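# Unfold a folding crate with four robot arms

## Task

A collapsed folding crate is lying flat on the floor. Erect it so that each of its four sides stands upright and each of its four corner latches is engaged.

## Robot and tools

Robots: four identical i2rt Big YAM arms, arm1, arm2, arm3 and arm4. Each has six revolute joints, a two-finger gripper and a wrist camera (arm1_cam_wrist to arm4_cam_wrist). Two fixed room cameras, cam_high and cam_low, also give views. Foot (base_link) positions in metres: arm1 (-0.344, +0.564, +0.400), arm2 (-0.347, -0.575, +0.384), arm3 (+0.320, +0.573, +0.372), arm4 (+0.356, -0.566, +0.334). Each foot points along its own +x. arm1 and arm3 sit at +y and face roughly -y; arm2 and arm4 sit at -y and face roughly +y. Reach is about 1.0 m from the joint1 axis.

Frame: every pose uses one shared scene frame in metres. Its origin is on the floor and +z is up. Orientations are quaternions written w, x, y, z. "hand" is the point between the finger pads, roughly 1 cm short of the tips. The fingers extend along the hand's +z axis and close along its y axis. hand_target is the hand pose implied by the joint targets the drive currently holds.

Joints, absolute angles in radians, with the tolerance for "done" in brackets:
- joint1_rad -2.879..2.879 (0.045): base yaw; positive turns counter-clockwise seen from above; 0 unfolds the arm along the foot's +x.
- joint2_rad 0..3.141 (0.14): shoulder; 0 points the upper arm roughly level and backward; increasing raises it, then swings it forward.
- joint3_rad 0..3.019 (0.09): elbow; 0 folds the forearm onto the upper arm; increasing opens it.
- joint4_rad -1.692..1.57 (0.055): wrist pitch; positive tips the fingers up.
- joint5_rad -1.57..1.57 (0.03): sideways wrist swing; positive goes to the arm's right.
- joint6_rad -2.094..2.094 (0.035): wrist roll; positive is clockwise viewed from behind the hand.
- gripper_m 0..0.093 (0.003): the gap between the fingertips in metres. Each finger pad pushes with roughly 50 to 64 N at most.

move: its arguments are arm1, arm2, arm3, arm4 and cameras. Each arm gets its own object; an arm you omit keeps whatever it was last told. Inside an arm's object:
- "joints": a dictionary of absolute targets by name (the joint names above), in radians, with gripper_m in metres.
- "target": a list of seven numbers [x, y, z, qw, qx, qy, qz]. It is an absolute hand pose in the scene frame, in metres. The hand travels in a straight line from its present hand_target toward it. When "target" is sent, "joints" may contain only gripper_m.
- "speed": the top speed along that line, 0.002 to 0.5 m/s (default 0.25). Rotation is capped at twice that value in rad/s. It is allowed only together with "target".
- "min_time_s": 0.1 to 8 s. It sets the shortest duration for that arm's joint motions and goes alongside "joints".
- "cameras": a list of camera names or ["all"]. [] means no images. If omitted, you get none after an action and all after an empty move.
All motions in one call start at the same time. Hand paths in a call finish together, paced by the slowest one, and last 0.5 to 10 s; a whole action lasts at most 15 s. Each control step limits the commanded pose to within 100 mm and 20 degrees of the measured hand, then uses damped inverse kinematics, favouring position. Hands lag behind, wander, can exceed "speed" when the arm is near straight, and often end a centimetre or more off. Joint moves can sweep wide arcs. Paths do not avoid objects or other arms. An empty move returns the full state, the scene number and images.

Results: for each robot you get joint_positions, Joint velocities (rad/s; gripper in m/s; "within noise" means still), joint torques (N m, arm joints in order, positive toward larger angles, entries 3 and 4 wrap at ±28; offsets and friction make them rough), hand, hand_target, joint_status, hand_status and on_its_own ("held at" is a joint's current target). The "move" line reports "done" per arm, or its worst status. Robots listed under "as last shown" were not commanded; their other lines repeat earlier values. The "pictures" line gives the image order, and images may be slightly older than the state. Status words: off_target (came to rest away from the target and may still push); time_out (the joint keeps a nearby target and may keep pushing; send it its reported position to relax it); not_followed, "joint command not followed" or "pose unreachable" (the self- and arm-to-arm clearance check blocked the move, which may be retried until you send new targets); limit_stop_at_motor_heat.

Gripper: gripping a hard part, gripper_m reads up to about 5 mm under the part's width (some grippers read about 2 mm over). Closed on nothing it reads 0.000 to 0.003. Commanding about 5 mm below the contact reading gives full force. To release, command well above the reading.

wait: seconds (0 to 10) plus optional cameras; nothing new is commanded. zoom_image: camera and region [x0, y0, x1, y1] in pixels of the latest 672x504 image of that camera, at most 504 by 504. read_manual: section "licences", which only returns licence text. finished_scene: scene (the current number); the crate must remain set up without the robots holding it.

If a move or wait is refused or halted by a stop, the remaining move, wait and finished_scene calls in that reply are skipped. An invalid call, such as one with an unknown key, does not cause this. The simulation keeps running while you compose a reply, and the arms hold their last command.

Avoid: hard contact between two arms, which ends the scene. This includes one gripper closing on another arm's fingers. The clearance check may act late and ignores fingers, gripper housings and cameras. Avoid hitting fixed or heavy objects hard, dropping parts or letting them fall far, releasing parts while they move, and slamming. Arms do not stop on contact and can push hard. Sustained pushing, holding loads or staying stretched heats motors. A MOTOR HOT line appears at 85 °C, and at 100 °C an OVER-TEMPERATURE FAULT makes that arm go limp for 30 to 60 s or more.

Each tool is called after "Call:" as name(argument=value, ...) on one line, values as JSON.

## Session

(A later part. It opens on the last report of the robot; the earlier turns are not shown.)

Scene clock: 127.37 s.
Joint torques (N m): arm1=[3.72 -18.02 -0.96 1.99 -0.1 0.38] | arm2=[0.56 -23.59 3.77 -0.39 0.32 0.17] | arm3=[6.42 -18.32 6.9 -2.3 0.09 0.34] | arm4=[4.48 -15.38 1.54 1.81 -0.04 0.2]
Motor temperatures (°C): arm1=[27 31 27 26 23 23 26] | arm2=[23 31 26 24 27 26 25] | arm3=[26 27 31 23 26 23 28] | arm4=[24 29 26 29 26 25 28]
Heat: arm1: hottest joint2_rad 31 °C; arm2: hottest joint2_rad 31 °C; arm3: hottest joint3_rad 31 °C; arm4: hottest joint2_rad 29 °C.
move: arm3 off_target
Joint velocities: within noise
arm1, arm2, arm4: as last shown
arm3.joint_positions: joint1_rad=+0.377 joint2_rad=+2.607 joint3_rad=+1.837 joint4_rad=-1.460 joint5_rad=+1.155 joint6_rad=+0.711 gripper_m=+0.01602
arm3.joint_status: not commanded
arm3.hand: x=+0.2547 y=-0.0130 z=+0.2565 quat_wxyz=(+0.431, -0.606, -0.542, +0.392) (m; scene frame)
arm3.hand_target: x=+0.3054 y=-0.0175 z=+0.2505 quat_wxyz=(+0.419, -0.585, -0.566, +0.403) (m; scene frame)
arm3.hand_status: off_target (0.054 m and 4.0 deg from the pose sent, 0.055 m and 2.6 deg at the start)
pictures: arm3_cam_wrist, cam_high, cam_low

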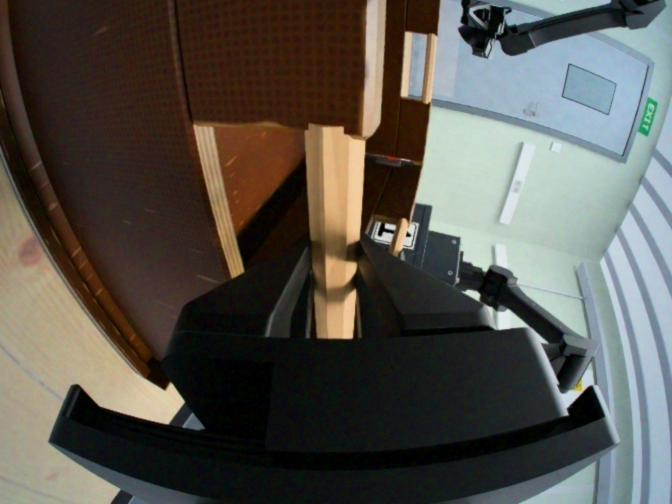

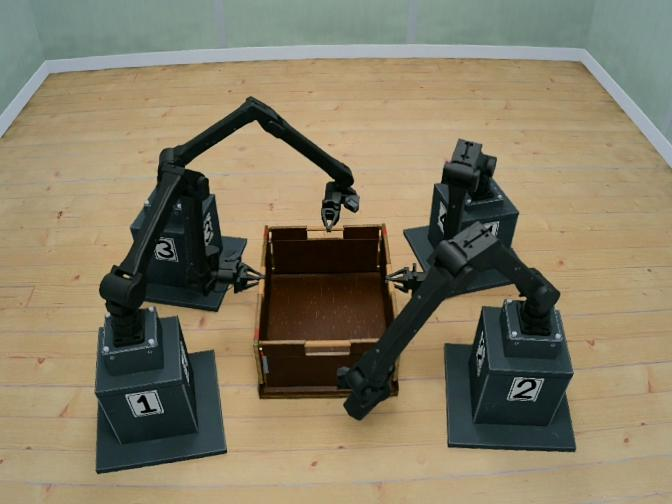

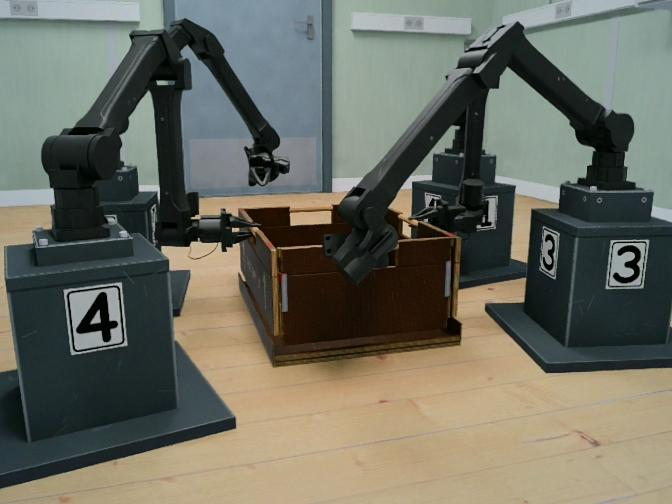

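Call:
move(arm3={"joints": {"gripper_m": 0.05}}, arm1={"target": [0.004, 0.218, 0.240, -0.0136, 0.0147, 0.735, -0.678], "speed": 0.04}, arm4={"target": [-0.036, -0.194, 0.240, -0.697, 0.717, -0.0143, 0.0139], "speed": 0.04})

Call:
move(arm3={"target": [0.36, 0.10, 0.33, -0.38, 0.5964, 0.5964, -0.38], "speed": 0.15, "joints": {"gripper_m": 0.05}}, arm1={"joints": {"gripper_m": 0.05}}, arm4={"joints": {"gripper_m": 0.05}})

Call:
move(arm1={"target": [0.0, 0.32, 0.25, -0.0136, 0.0147, 0.735, -0.678], "speed": 0.1}, arm4={"target": [-0.036, -0.30, 0.25, -0.697, 0.717, -0.0143, 0.0139], "speed": 0.1}, arm3={"joints": {"gripper_m": 0.0}})

Call:
move(arm3={"target": [0.32, 0.10, 0.225, -0.38, 0.5964, 0.5964, -0.38], "speed": 0.1}, arm2={"target": [-0.37, -0.09, 0.235, -0.38, 0.5964, -0.5964, 0.38], "speed": 0.1}, cameras=["cam_high","cam_low"])

Call:
zoom_image(camera="cam_high", region=[250, 210, 420, 410])

Scene clock: 132.37 s.
Joint torques (N m): arm1=[1.08 -18.32 -0.49 2.13 -0.85 0.12] | arm2=[0.62 -23.59 3.77 -0.39 0.32 0.17] | arm3=[-1.26 -17.73 6.9 -1.47 0.41 0.24] | arm4=[3.08 -16.26 1.76 1.37 -0.59 0.17]
Motor temperatures (°C): arm1=[27 31 27 26 23 23 27] | arm2=[23 31 26 24 27 26 25] | arm3=[26 26 31 23 26 23 28] | arm4=[24 29 26 29 26 25 28]
Heat: arm1: hottest joint2_rad 31 °C; arm2: hottest joint2_rad 31 °C; arm3: hottest joint3_rad 31 °C; arm4: hottest joint2_rad 29 °C.
move: arm1 off_target; arm3 done; arm4 off_target
Joint velocities: within noise
arm1.joint_positions: joint1_rad=+0.924 joint2_rad=+2.653 joint3_rad=+0.911 joint4_rad=+1.528 joint5_rad=+1.179 joint6_rad=-1.367 gripper_m=+0.01720
arm1.joint_status: not commanded
arm1.hand: x=-0.0046 y=+0.2137 z=+0.2421 quat_wxyz=(+0.026, -0.029, -0.733, +0.680) (m; scene frame)
arm1.hand_target: x=+0.0034 y=+0.2189 z=+0.2399 quat_wxyz=(+0.014, -0.014, -0.735, +0.678) (m; scene frame)
arm1.hand_status: off_target (0.010 m and 2.2 deg from the pose sent, 0.010 m and 3.2 deg at the start)
arm2: as last shown
arm3.joint_positions: joint1_rad=+0.473 joint2_rad=+2.607 joint3_rad=+1.837 joint4_rad=-1.482 joint5_rad=+1.146 joint6_rad=+0.720 gripper_m=+0.04990
arm3.joint_status: all done
arm3.hand: x=+0.3105 y=-0.0132 z=+0.2575 quat_wxyz=(+0.417, -0.579, -0.571, +0.406) (m; scene frame)
arm3.hand_target: x=+0.3057 y=-0.0173 z=+0.2505 quat_wxyz=(+0.419, -0.585, -0.566, +0.403) (m; scene frame)
arm3.hand_status: not commanded
arm4.joint_positions: joint1_rad=+0.886 joint2_rad=+2.506 joint3_rad=+0.952 joint4_rad=+1.497 joint5_rad=+1.165 joint6_rad=-1.506 gripper_m=+0.01681
arm4.joint_status: not commanded
arm4.hand: x=-0.0288 y=-0.1867 z=+0.2451 quat_wxyz=(-0.699, +0.714, -0.031, +0.020) (m; scene frame)
arm4.hand_target: x=-0.0357 y=-0.1941 z=+0.2401 quat_wxyz=(-0.697, +0.717, -0.015, +0.014) (m; scene frame)
arm4.hand_status: off_target (0.012 m and 2.1 deg from the pose sent, 0.011 m and 2.4 deg at the start)
pictures: none

Scene clock: 134.20 s.
Joint torques (N m): arm1=[0.85 -18.43 -0.34 2.18 0.16 0.14] | arm2=[0.62 -23.53 3.77 -0.4 0.32 0.17] | arm3=[0.21 -18.43 2.91 -0.49 0.38 0.22] | arm4=[2.26 -16.26 1.77 1.4 -0.13 0.17]
Motor temperatures (°C): arm1=[27 31 27 26 23 23 26] | arm2=[23 31 26 24 27 26 25] | arm3=[26 27 31 23 26 23 28] | arm4=[24 29 26 29 26 25 28]
Heat: arm1: hottest joint2_rad 31 °C; arm2: hottest joint2_rad 31 °C; arm3: hottest joint3_rad 31 °C; arm4: hottest joint2_rad 29 °C.
move: arm1 done; arm3 done; arm4 done
Joint velocities: within noise
arm1.joint_positions: joint1_rad=+0.941 joint2_rad=+2.653 joint3_rad=+0.911 joint4_rad=+1.528 joint5_rad=+1.148 joint6_rad=-1.367 gripper_m=+0.04996
arm1.joint_status: all done
arm1.hand: x=+0.0064 y=+0.2194 z=+0.2409 quat_wxyz=(+0.009, -0.013, -0.735, +0.678) (m; scene frame)
arm1.hand_target: x=+0.0083 y=+0.2221 z=+0.2396 quat_wxyz=(+0.008, -0.008, -0.735, +0.677) (m; scene frame)
arm1.hand_status: not commanded
arm2: as last shown
arm3.joint_positions: joint1_rad=+0.606 joint2_rad=+2.274 joint3_rad=+1.400 joint4_rad=-1.409 joint5_rad=+0.999 joint6_rad=+0.776 gripper_m=+0.04990
arm3.joint_status: all done
arm3.hand: x=+0.3574 y=+0.0981 z=+0.3269 quat_wxyz=(+0.389, -0.590, -0.599, +0.377) (m; scene frame)
arm3.hand_target: x=+0.3620 y=+0.0995 z=+0.3306 quat_wxyz=(+0.379, -0.595, -0.597, +0.381) (m; scene frame)
arm3.hand_status: done (0.004 m and 1.4 deg from the pose sent, 0.143 m and 6.2 deg at the start)
arm4.joint_positions: joint1_rad=+0.899 joint2_rad=+2.506 joint3_rad=+0.952 joint4_rad=+1.497 joint5_rad=+1.143 joint6_rad=-1.506 gripper_m=+0.04995
arm4.joint_status: all done
arm4.hand: x=-0.0377 y=-0.1918 z=+0.2450 quat_wxyz=(-0.699, +0.715, -0.018, +0.008) (m; scene frame)
arm4.hand_target: x=-0.0380 y=-0.1949 z=+0.2400 quat_wxyz=(-0.697, +0.717, -0.011, +0.010) (m; scene frame)
arm4.hand_status: not commanded
pictures: none

Scene clock: 136.80 s.
Joint torques (N m): arm1=[0.09 -18.02 -1.69 1.33 0.53 0.26] | arm2=[0.62 -23.53 3.78 -0.39 0.32 0.17] | arm3=[0.26 -18.08 2.85 -0.4 0.33 0.23] | arm4=[2.02 -16.26 0.35 1.37 0.06 0.41]
Motor temperatures (°C): arm1=[27 31 27 26 23 23 26] | arm2=[23 31 26 24 27 26 25] | arm3=[26 27 31 23 26 23 27] | arm4=[24 29 26 29 26 25 28]
Heat: arm1: hottest joint2_rad 31 °C; arm2: hottest joint2_rad 31 °C; arm3: hottest joint3_rad 31 °C; arm4: hottest joint2_rad 29 °C.
move: arm1 done; arm3 done; arm4 done
Joint velocities: within noise
arm1.joint_positions: joint1_rad=+1.180 joint2_rad=+2.594 joint3_rad=+0.805 joint4_rad=+1.327 joint5_rad=+1.387 joint6_rad=-1.103 gripper_m=+0.04996
arm1.joint_status: not commanded
arm1.hand: x=+0.0042 y=+0.3153 z=+0.2487 quat_wxyz=(+0.012, -0.018, -0.733, +0.680) (m; scene frame)
arm1.hand_target: x=+0.0038 y=+0.3178 z=+0.2512 quat_wxyz=(+0.009, -0.018, -0.733, +0.680) (m; scene frame)
arm1.hand_status: done (0.006 m and 0.5 deg from the pose sent, 0.101 m and 0.5 deg at the start)
arm2: as last shown
arm3.joint_positions: joint1_rad=+0.603 joint2_rad=+2.274 joint3_rad=+1.400 joint4_rad=-1.409 joint5_rad=+0.999 joint6_rad=+0.776 gripper_m=+0.00051
arm3.joint_status: all done
arm3.hand: x=+0.3560 y=+0.0980 z=+0.3269 quat_wxyz=(+0.390, -0.590, -0.598, +0.377) (m; scene frame)
arm3.hand_target: x=+0.3606 y=+0.0993 z=+0.3306 quat_wxyz=(+0.380, -0.596, -0.596, +0.381) (m; scene frame)
arm3.hand_status: not commanded
arm4.joint_positions: joint1_rad=+1.131 joint2_rad=+2.481 joint3_rad=+0.845 joint4_rad=+1.509 joint5_rad=+1.378 joint6_rad=-1.467 gripper_m=+0.04995
arm4.joint_status: not commanded
arm4.hand: x=-0.0370 y=-0.2974 z=+0.2488 quat_wxyz=(-0.698, +0.716, -0.007, +0.022) (m; scene frame)
arm4.hand_target: x=-0.0365 y=-0.2996 z=+0.2510 quat_wxyz=(-0.698, +0.715, -0.013, +0.014) (m; scene frame)
arm4.hand_status: done (0.003 m and 1.2 deg from the pose sent, 0.108 m and 0.9 deg at the start)
pictures: none

Scene clock: 138.73 s.
Joint torques (N m): arm1=[0.21 -18.55 -1.7 1.57 0.54 0.25] | arm2=[-0.79 -20.13 4.86 -0.21 0.71 -0.04] | arm3=[-1.08 -14.56 2.66 -0.32 0.74 0.08] | arm4=[2.08 -16.26 0.34 1.37 0.06 0.4]
Motor temperatures (°C): arm1=[27 31 27 26 23 23 26] | arm2=[23 31 26 24 27 26 25] | arm3=[26 27 31 23 26 23 27] | arm4=[24 29 26 29 26 25 28]
Heat: arm1: hottest joint2_rad 31 °C; arm2: hottest joint2_rad 31 °C; arm3: hottest joint3_rad 31 °C; arm4: hottest joint2_rad 29 °C.
move: arm2 off_target; arm3 off_target
Joint velocities: within noise
arm1.joint_positions: joint1_rad=+1.180 joint2_rad=+2.594 joint3_rad=+0.805 joint4_rad=+1.325 joint5_rad=+1.387 joint6_rad=-1.101 gripper_m=+0.04996
arm1.joint_status: not commanded
arm1.hand: x=+0.0042 y=+0.3153 z=+0.2486 quat_wxyz=(+0.012, -0.018, -0.733, +0.680) (m; scene frame)
arm1.hand_target: x=+0.0038 y=+0.3178 z=+0.2510 quat_wxyz=(+0.009, -0.018, -0.733, +0.680) (m; scene frame)
arm1.hand_status: not commanded
arm2.joint_positions: joint1_rad=+0.494 joint2_rad=+2.469 joint3_rad=+1.433 joint4_rad=-1.200 joint5_rad=+1.007 joint6_rad=+0.734 gripper_m=+0.00069
arm2.joint_status: not commanded
arm2.hand: x=-0.3665 y=-0.0998 z=+0.2378 quat_wxyz=(-0.376, +0.596, -0.596, +0.386) (m; scene frame)
arm2.hand_target: x=-0.3664 y=-0.0905 z=+0.2355 quat_wxyz=(-0.378, +0.594, -0.599, +0.381) (m; scene frame)
arm2.hand_status: off_target (0.011 m and 0.9 deg from the pose sent, 0.092 m and 3.2 deg at the start)
arm3.joint_positions: joint1_rad=+0.548 joint2_rad=+2.410 joint3_rad=+1.374 joint4_rad=-1.113 joint5_rad=+1.031 joint6_rad=+0.681 gripper_m=+0.00050
arm3.joint_status: not commanded
arm3.hand: x=+0.3273 y=+0.0954 z=+0.2388 quat_wxyz=(+0.368, -0.603, -0.594, +0.385) (m; scene frame)
arm3.hand_target: x=+0.3200 y=+0.1016 z=+0.2258 quat_wxyz=(+0.380, -0.597, -0.597, +0.379) (m; scene frame)
arm3.hand_status: off_target (0.016 m and 1.6 deg from the pose sent, 0.108 m and 1.4 deg at the start)
arm4.joint_positions: joint1_rad=+1.128 joint2_rad=+2.481 joint3_rad=+0.845 joint4_rad=+1.509 joint5_rad=+1.378 joint6_rad=-1.467 gripper_m=+0.04995
arm4.joint_status: not commanded
arm4.hand: x=-0.0362 y=-0.2962 z=+0.2488 quat_wxyz=(-0.698, +0.716, -0.008, +0.023) (m; scene frame)
arm4.hand_target: x=-0.0357 y=-0.2984 z=+0.2510 quat_wxyz=(-0.698, +0.715, -0.014, +0.015) (m; scene frame)
arm4.hand_status: not commanded
pictures: cam_high, cam_low

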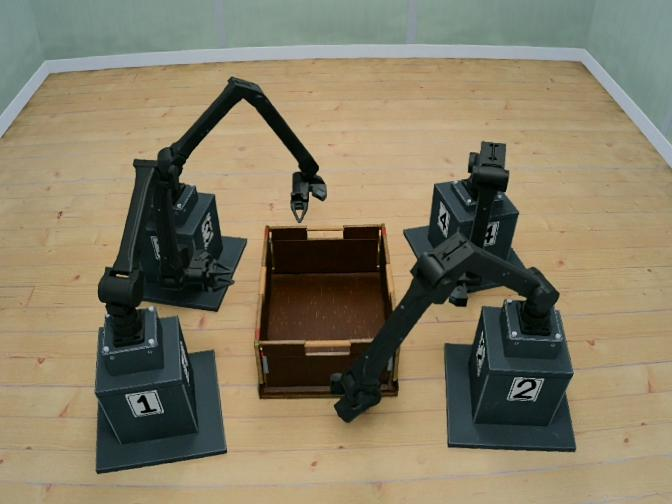

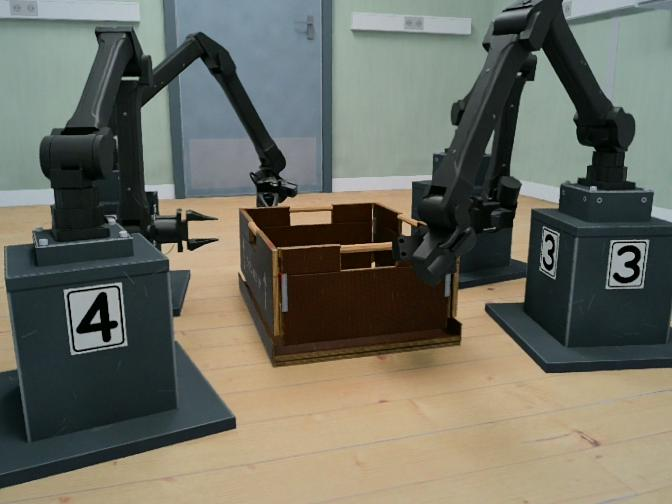

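Scaled by 2.520 from the camera's 672x504 image, which has a finer 960x720 frame.

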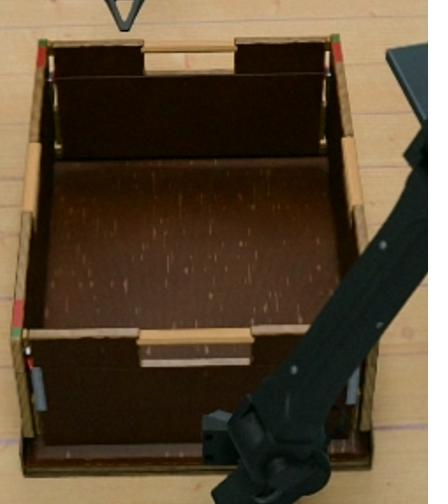

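Call:
move(arm3={"target": [0.26, 0.10, 0.22, -0.38, 0.5964, 0.5964, -0.38], "speed": 0.05}, arm2={"target": [-0.318, -0.09, 0.235, -0.38, 0.5964, -0.5964, 0.38], "speed": 0.05})

Call:
move(arm3={"target": [0.238, 0.10, 0.22, -0.38, 0.5964, 0.5964, -0.38], "speed": 0.03}, arm2={"target": [-0.293, -0.09, 0.235, -0.38, 0.5964, -0.5964, 0.38], "speed": 0.03}, cameras=["cam_high","arm2_cam_wrist","arm3_cam_wrist"])

Call:
zoom_image(camera="cam_high", region=[250, 210, 420, 410])

Scene clock: 142.20 s.
Joint torques (N m): arm1=[0.67 -18.78 -1.62 1.26 0.58 0.24] | arm2=[-0.67 -23.12 2.97 -0.03 0.76 -0.05] | arm3=[-1.67 -17.14 1.65 0.02 0.79 0.09] | arm4=[2.08 -16.26 0.34 1.37 0.06 0.41]
Motor temperatures (°C): arm1=[27 31 27 26 23 23 26] | arm2=[23 30 26 24 27 26 25] | arm3=[26 27 30 23 26 23 27] | arm4=[24 29 26 29 26 25 28]
Heat: arm1: hottest joint2_rad 31 °C; arm2: hottest joint2_rad 30 °C; arm3: hottest joint3_rad 30 °C; arm4: hottest joint2_rad 29 °C.
move: arm2 off_target; arm3 off_target
Joint velocities: within noise
arm1, arm4: as last shown
arm2.joint_positions: joint1_rad=+0.406 joint2_rad=+2.469 joint3_rad=+1.366 joint4_rad=-1.015 joint5_rad=+1.061 joint6_rad=+0.571 gripper_m=+0.00069
arm2.joint_status: not commanded
arm2.hand: x=-0.3197 y=-0.1008 z=+0.2211 quat_wxyz=(-0.372, +0.602, -0.588, +0.391) (m; scene frame)
arm2.hand_target: x=-0.3187 y=-0.0906 z=+0.2349 quat_wxyz=(-0.380, +0.597, -0.595, +0.380) (m; scene frame)
arm2.hand_status: off_target (0.018 m and 2.0 deg from the pose sent, 0.050 m and 0.9 deg at the start)
arm3.joint_positions: joint1_rad=+0.443 joint2_rad=+2.410 joint3_rad=+1.291 joint4_rad=-0.868 joint5_rad=+1.089 joint6_rad=+0.467 gripper_m=+0.00050
arm3.joint_status: not commanded
arm3.hand: x=+0.2725 y=+0.0972 z=+0.2191 quat_wxyz=(+0.374, -0.593, -0.602, +0.383) (m; scene frame)
arm3.hand_target: x=+0.2649 y=+0.0996 z=+0.2203 quat_wxyz=(+0.378, -0.594, -0.599, +0.382) (m; scene frame)
arm3.hand_status: off_target (0.013 m and 1.1 deg from the pose sent, 0.070 m and 1.6 deg at the start)
pictures: none

Scene clock: 143.83 s.
Joint torques (N m): arm1=[0.03 -18.37 -1.63 1.43 0.5 0.27] | arm2=[-2.67 -23.41 2.88 0.09 1.07 -0.06] | arm3=[-5.89 -17.26 1.5 0.29 1.2 0.08] | arm4=[2.08 -16.26 0.34 1.36 0.06 0.41]
Motor temperatures (°C): arm1=[27 31 27 26 23 23 26] | arm2=[23 30 26 24 27 26 25] | arm3=[26 27 30 23 26 23 27] | arm4=[24 29 26 29 26 25 28]
Heat: arm1: hottest joint2_rad 31 °C; arm2: hottest joint2_rad 30 °C; arm3: hottest joint3_rad 30 °C; arm4: hottest joint2_rad 29 °C.
move: arm2 off_target; arm3 off_target
Joint velocities: within noise
arm1, arm4: as last shown
arm2.joint_positions: joint1_rad=+0.386 joint2_rad=+2.456 joint3_rad=+1.326 joint4_rad=-0.913 joint5_rad=+1.076 joint6_rad=+0.484 gripper_m=+0.00069
arm2.joint_status: not commanded
arm2.hand: x=-0.3089 y=-0.1015 z=+0.2170 quat_wxyz=(-0.374, +0.611, -0.581, +0.386) (m; scene frame)
arm2.hand_target: x=-0.2970 y=-0.0900 z=+0.2343 quat_wxyz=(-0.382, +0.598, -0.594, +0.378) (m; scene frame)
arm2.hand_status: off_target (0.027 m and 2.7 deg from the pose sent, 0.032 m and 2.0 deg at the start)
arm3.joint_positions: joint1_rad=+0.440 joint2_rad=+2.400 joint3_rad=+1.259 joint4_rad=-0.774 joint5_rad=+1.095 joint6_rad=+0.383 gripper_m=+0.00050
arm3.joint_status: not commanded
arm3.hand: x=+0.2708 y=+0.0962 z=+0.2158 quat_wxyz=(+0.366, -0.582, -0.614, +0.386) (m; scene frame)
arm3.hand_target: x=+0.2401 y=+0.1008 z=+0.2200 quat_wxyz=(+0.380, -0.596, -0.597, +0.380) (m; scene frame)
arm3.hand_status: off_target (0.033 m and 3.1 deg from the pose sent, 0.035 m and 1.1 deg at the start)
pictures: arm2_cam_wrist, arm3_cam_wrist, cam_high

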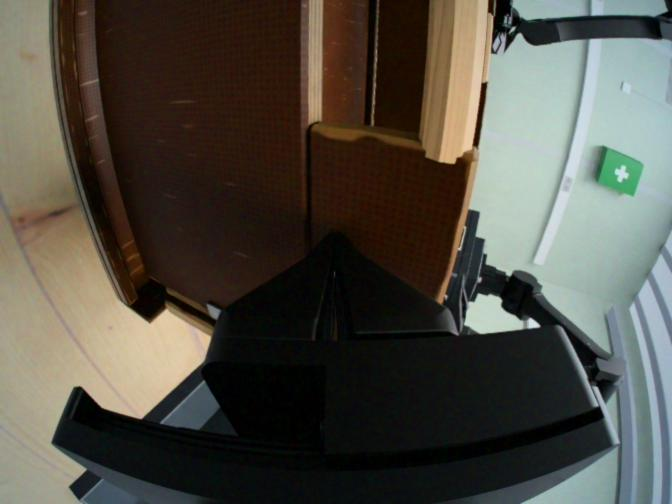

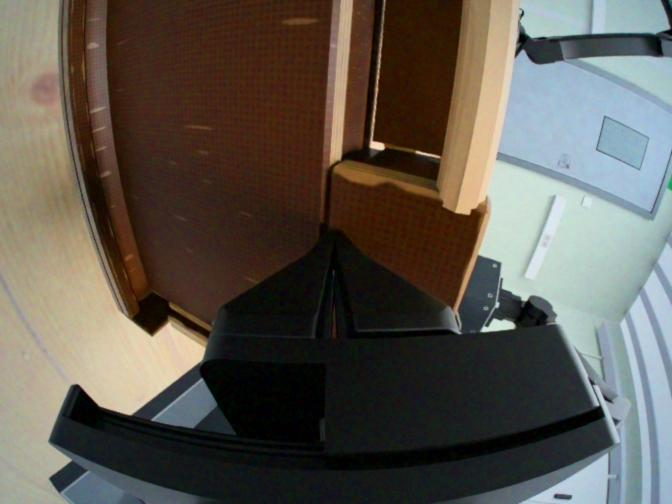

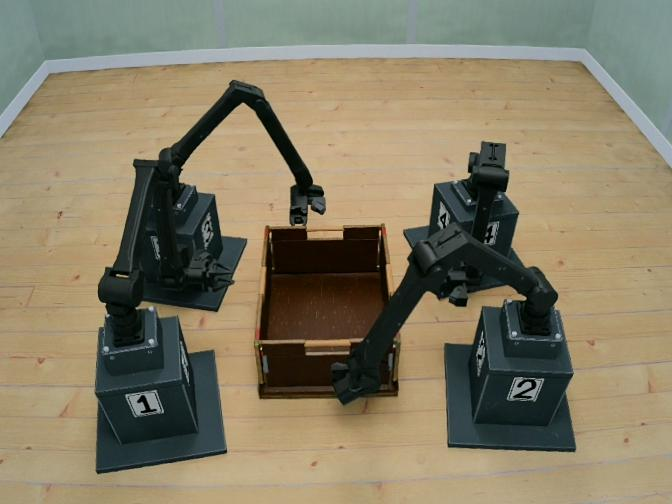

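Scaled by 2.520 from the camera's 672x504 image, which has a finer 960x720 frame.

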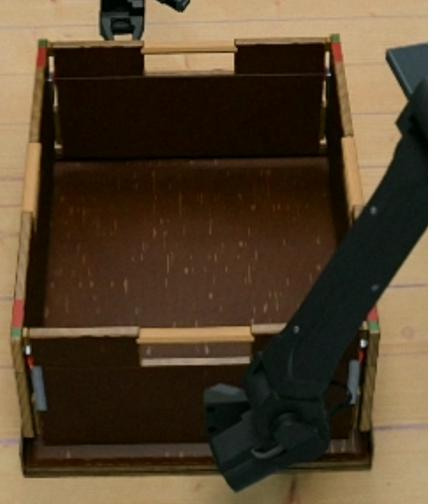

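Call:
move(arm2={"target": [-0.272, -0.09, 0.235, -0.38, 0.5964, -0.5964, 0.38], "speed": 0.03})

Call:
move(arm3={"target": [0.34, 0.12, 0.24, -0.38, 0.5964, 0.5964, -0.38], "speed": 0.1}, arm2={"target": [-0.40, -0.11, 0.26, -0.38, 0.5964, -0.5964, 0.38], "speed": 0.1}, cameras=["cam_high","cam_low"])

Call:
zoom_image(camera="cam_high", region=[250, 210, 420, 410])

Call:
zoom_image(camera="cam_low", region=[220, 180, 480, 380])

Scene clock: 147.00 s.
Joint torques (N m): arm1=[0.67 -18.84 -1.69 1.32 0.55 0.29] | arm2=[-6.77 -22.77 2.99 0.28 1.69 -0.08] | arm3=[-5.71 -17.08 1.39 0.24 1.2 0.04] | arm4=[2.08 -16.26 0.34 1.37 0.06 0.41]
Motor temperatures (°C): arm1=[27 31 27 26 23 23 26] | arm2=[23 30 26 24 27 26 25] | arm3=[26 27 30 23 26 23 27] | arm4=[24 30 26 29 26 25 27]
Heat: arm1: hottest joint2_rad 31 °C; arm2: hottest joint2_rad 30 °C; arm3: hottest joint3_rad 30 °C; arm4: hottest joint2_rad 30 °C.
move: arm2 off_target
Joint velocities: within noise
arm1, arm3, arm4: as last shown
arm2.joint_positions: joint1_rad=+0.385 joint2_rad=+2.437 joint3_rad=+1.289 joint4_rad=-0.829 joint5_rad=+1.077 joint6_rad=+0.407 gripper_m=+0.00069
arm2.joint_status: not commanded
arm2.hand: x=-0.3081 y=-0.1015 z=+0.2166 quat_wxyz=(-0.375, +0.624, -0.573, +0.377) (m; scene frame)
arm2.hand_target: x=-0.2733 y=-0.0920 z=+0.2342 quat_wxyz=(-0.380, +0.596, -0.596, +0.381) (m; scene frame)
arm2.hand_status: off_target (0.042 m and 4.2 deg from the pose sent, 0.043 m and 2.7 deg at the start)
arm3.hand_target: x=+0.2401 y=+0.1008 z=+0.2201 quat_wxyz=(+0.380, -0.596, -0.596, +0.380) (m; scene frame)
pictures: none

Scene clock: 149.23 s.
Joint torques (N m): arm1=[-0.32 -18.43 -1.62 1.39 0.51 0.26] | arm2=[0.15 -20.95 4.83 -1.22 0.32 0.21] | arm3=[0.26 -15.91 4.1 -1.47 0.38 0.26] | arm4=[2.08 -16.26 0.34 1.36 0.06 0.41]
Motor temperatures (°C): arm1=[27 31 27 26 23 23 26] | arm2=[23 30 26 24 27 26 25] | arm3=[26 27 30 23 26 23 27] | arm4=[24 30 26 29 26 25 27]
Heat: arm1: hottest joint2_rad 31 °C; arm2: hottest joint2_rad 30 °C; arm3: hottest joint3_rad 30 °C; arm4: hottest joint2_rad 30 °C.
move: arm2 off_target; arm3 off_target
Joint velocities: within noise
arm1, arm4: as last shown
arm2.joint_positions: joint1_rad=+0.555 joint2_rad=+2.437 joint3_rad=+1.409 joint4_rad=-1.285 joint5_rad=+0.975 joint6_rad=+0.814 gripper_m=+0.00068
arm2.joint_status: not commanded
arm2.hand: x=-0.3917 y=-0.1183 z=+0.2549 quat_wxyz=(-0.377, +0.598, -0.591, +0.389) (m; scene frame)
arm2.hand_target: x=-0.3977 y=-0.1097 z=+0.2602 quat_wxyz=(-0.380, +0.594, -0.597, +0.381) (m; scene frame)
arm2.hand_status: off_target (0.013 m and 1.3 deg from the pose sent, 0.102 m and 4.2 deg at the start)
arm3.joint_positions: joint1_rad=+0.569 joint2_rad=+2.400 joint3_rad=+1.312 joint4_rad=-1.158 joint5_rad=+1.013 joint6_rad=+0.742 gripper_m=+0.00050
arm3.joint_status: not commanded
arm3.hand: x=+0.3275 y=+0.1275 z=+0.2399 quat_wxyz=(+0.388, -0.596, -0.594, +0.376) (m; scene frame)
arm3.hand_target: x=+0.3343 y=+0.1207 z=+0.2402 quat_wxyz=(+0.383, -0.599, -0.593, +0.378) (m; scene frame)
arm3.hand_status: off_target (0.015 m and 1.1 deg from the pose sent, 0.077 m and 3.1 deg at the start)
pictures: cam_high, cam_low

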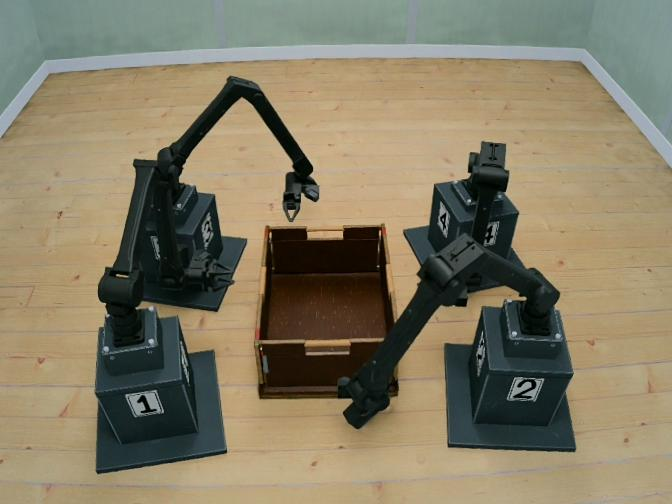

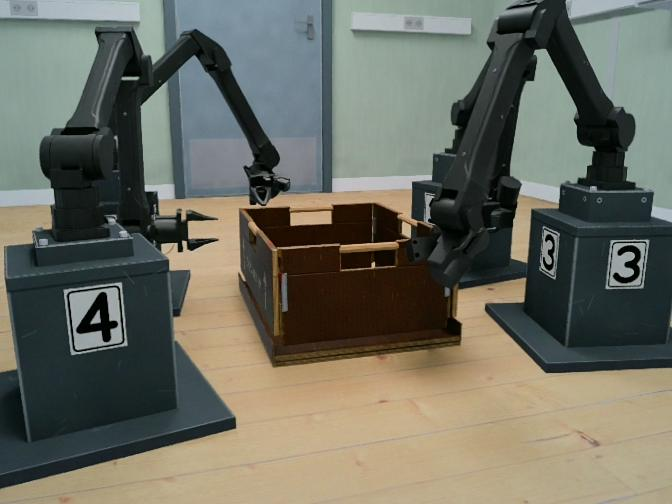

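Scaled by 2.520 from the camera's 672x504 image, which has a finer 960x720 frame.

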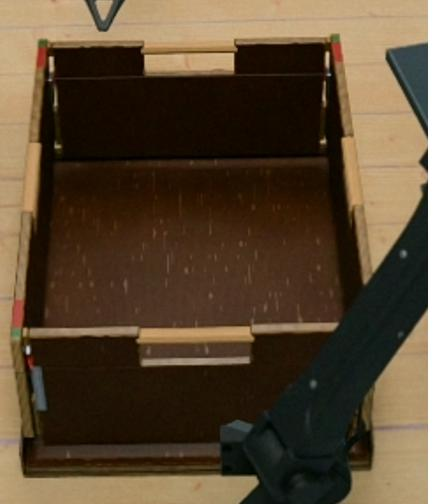

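Scaled by 1.938 from the camera's 672x504 image, which has a finer 960x720 frame.

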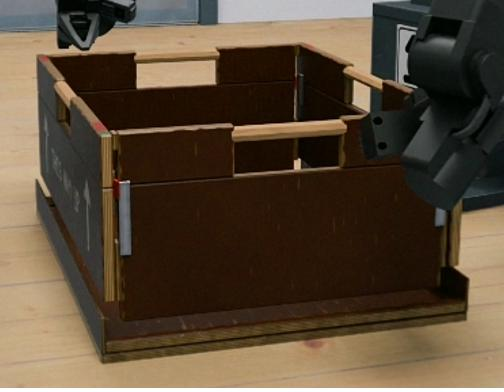

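Both ends held under the push.

Call:
finished_scene(scene=2)

The scene is finished: the task was done.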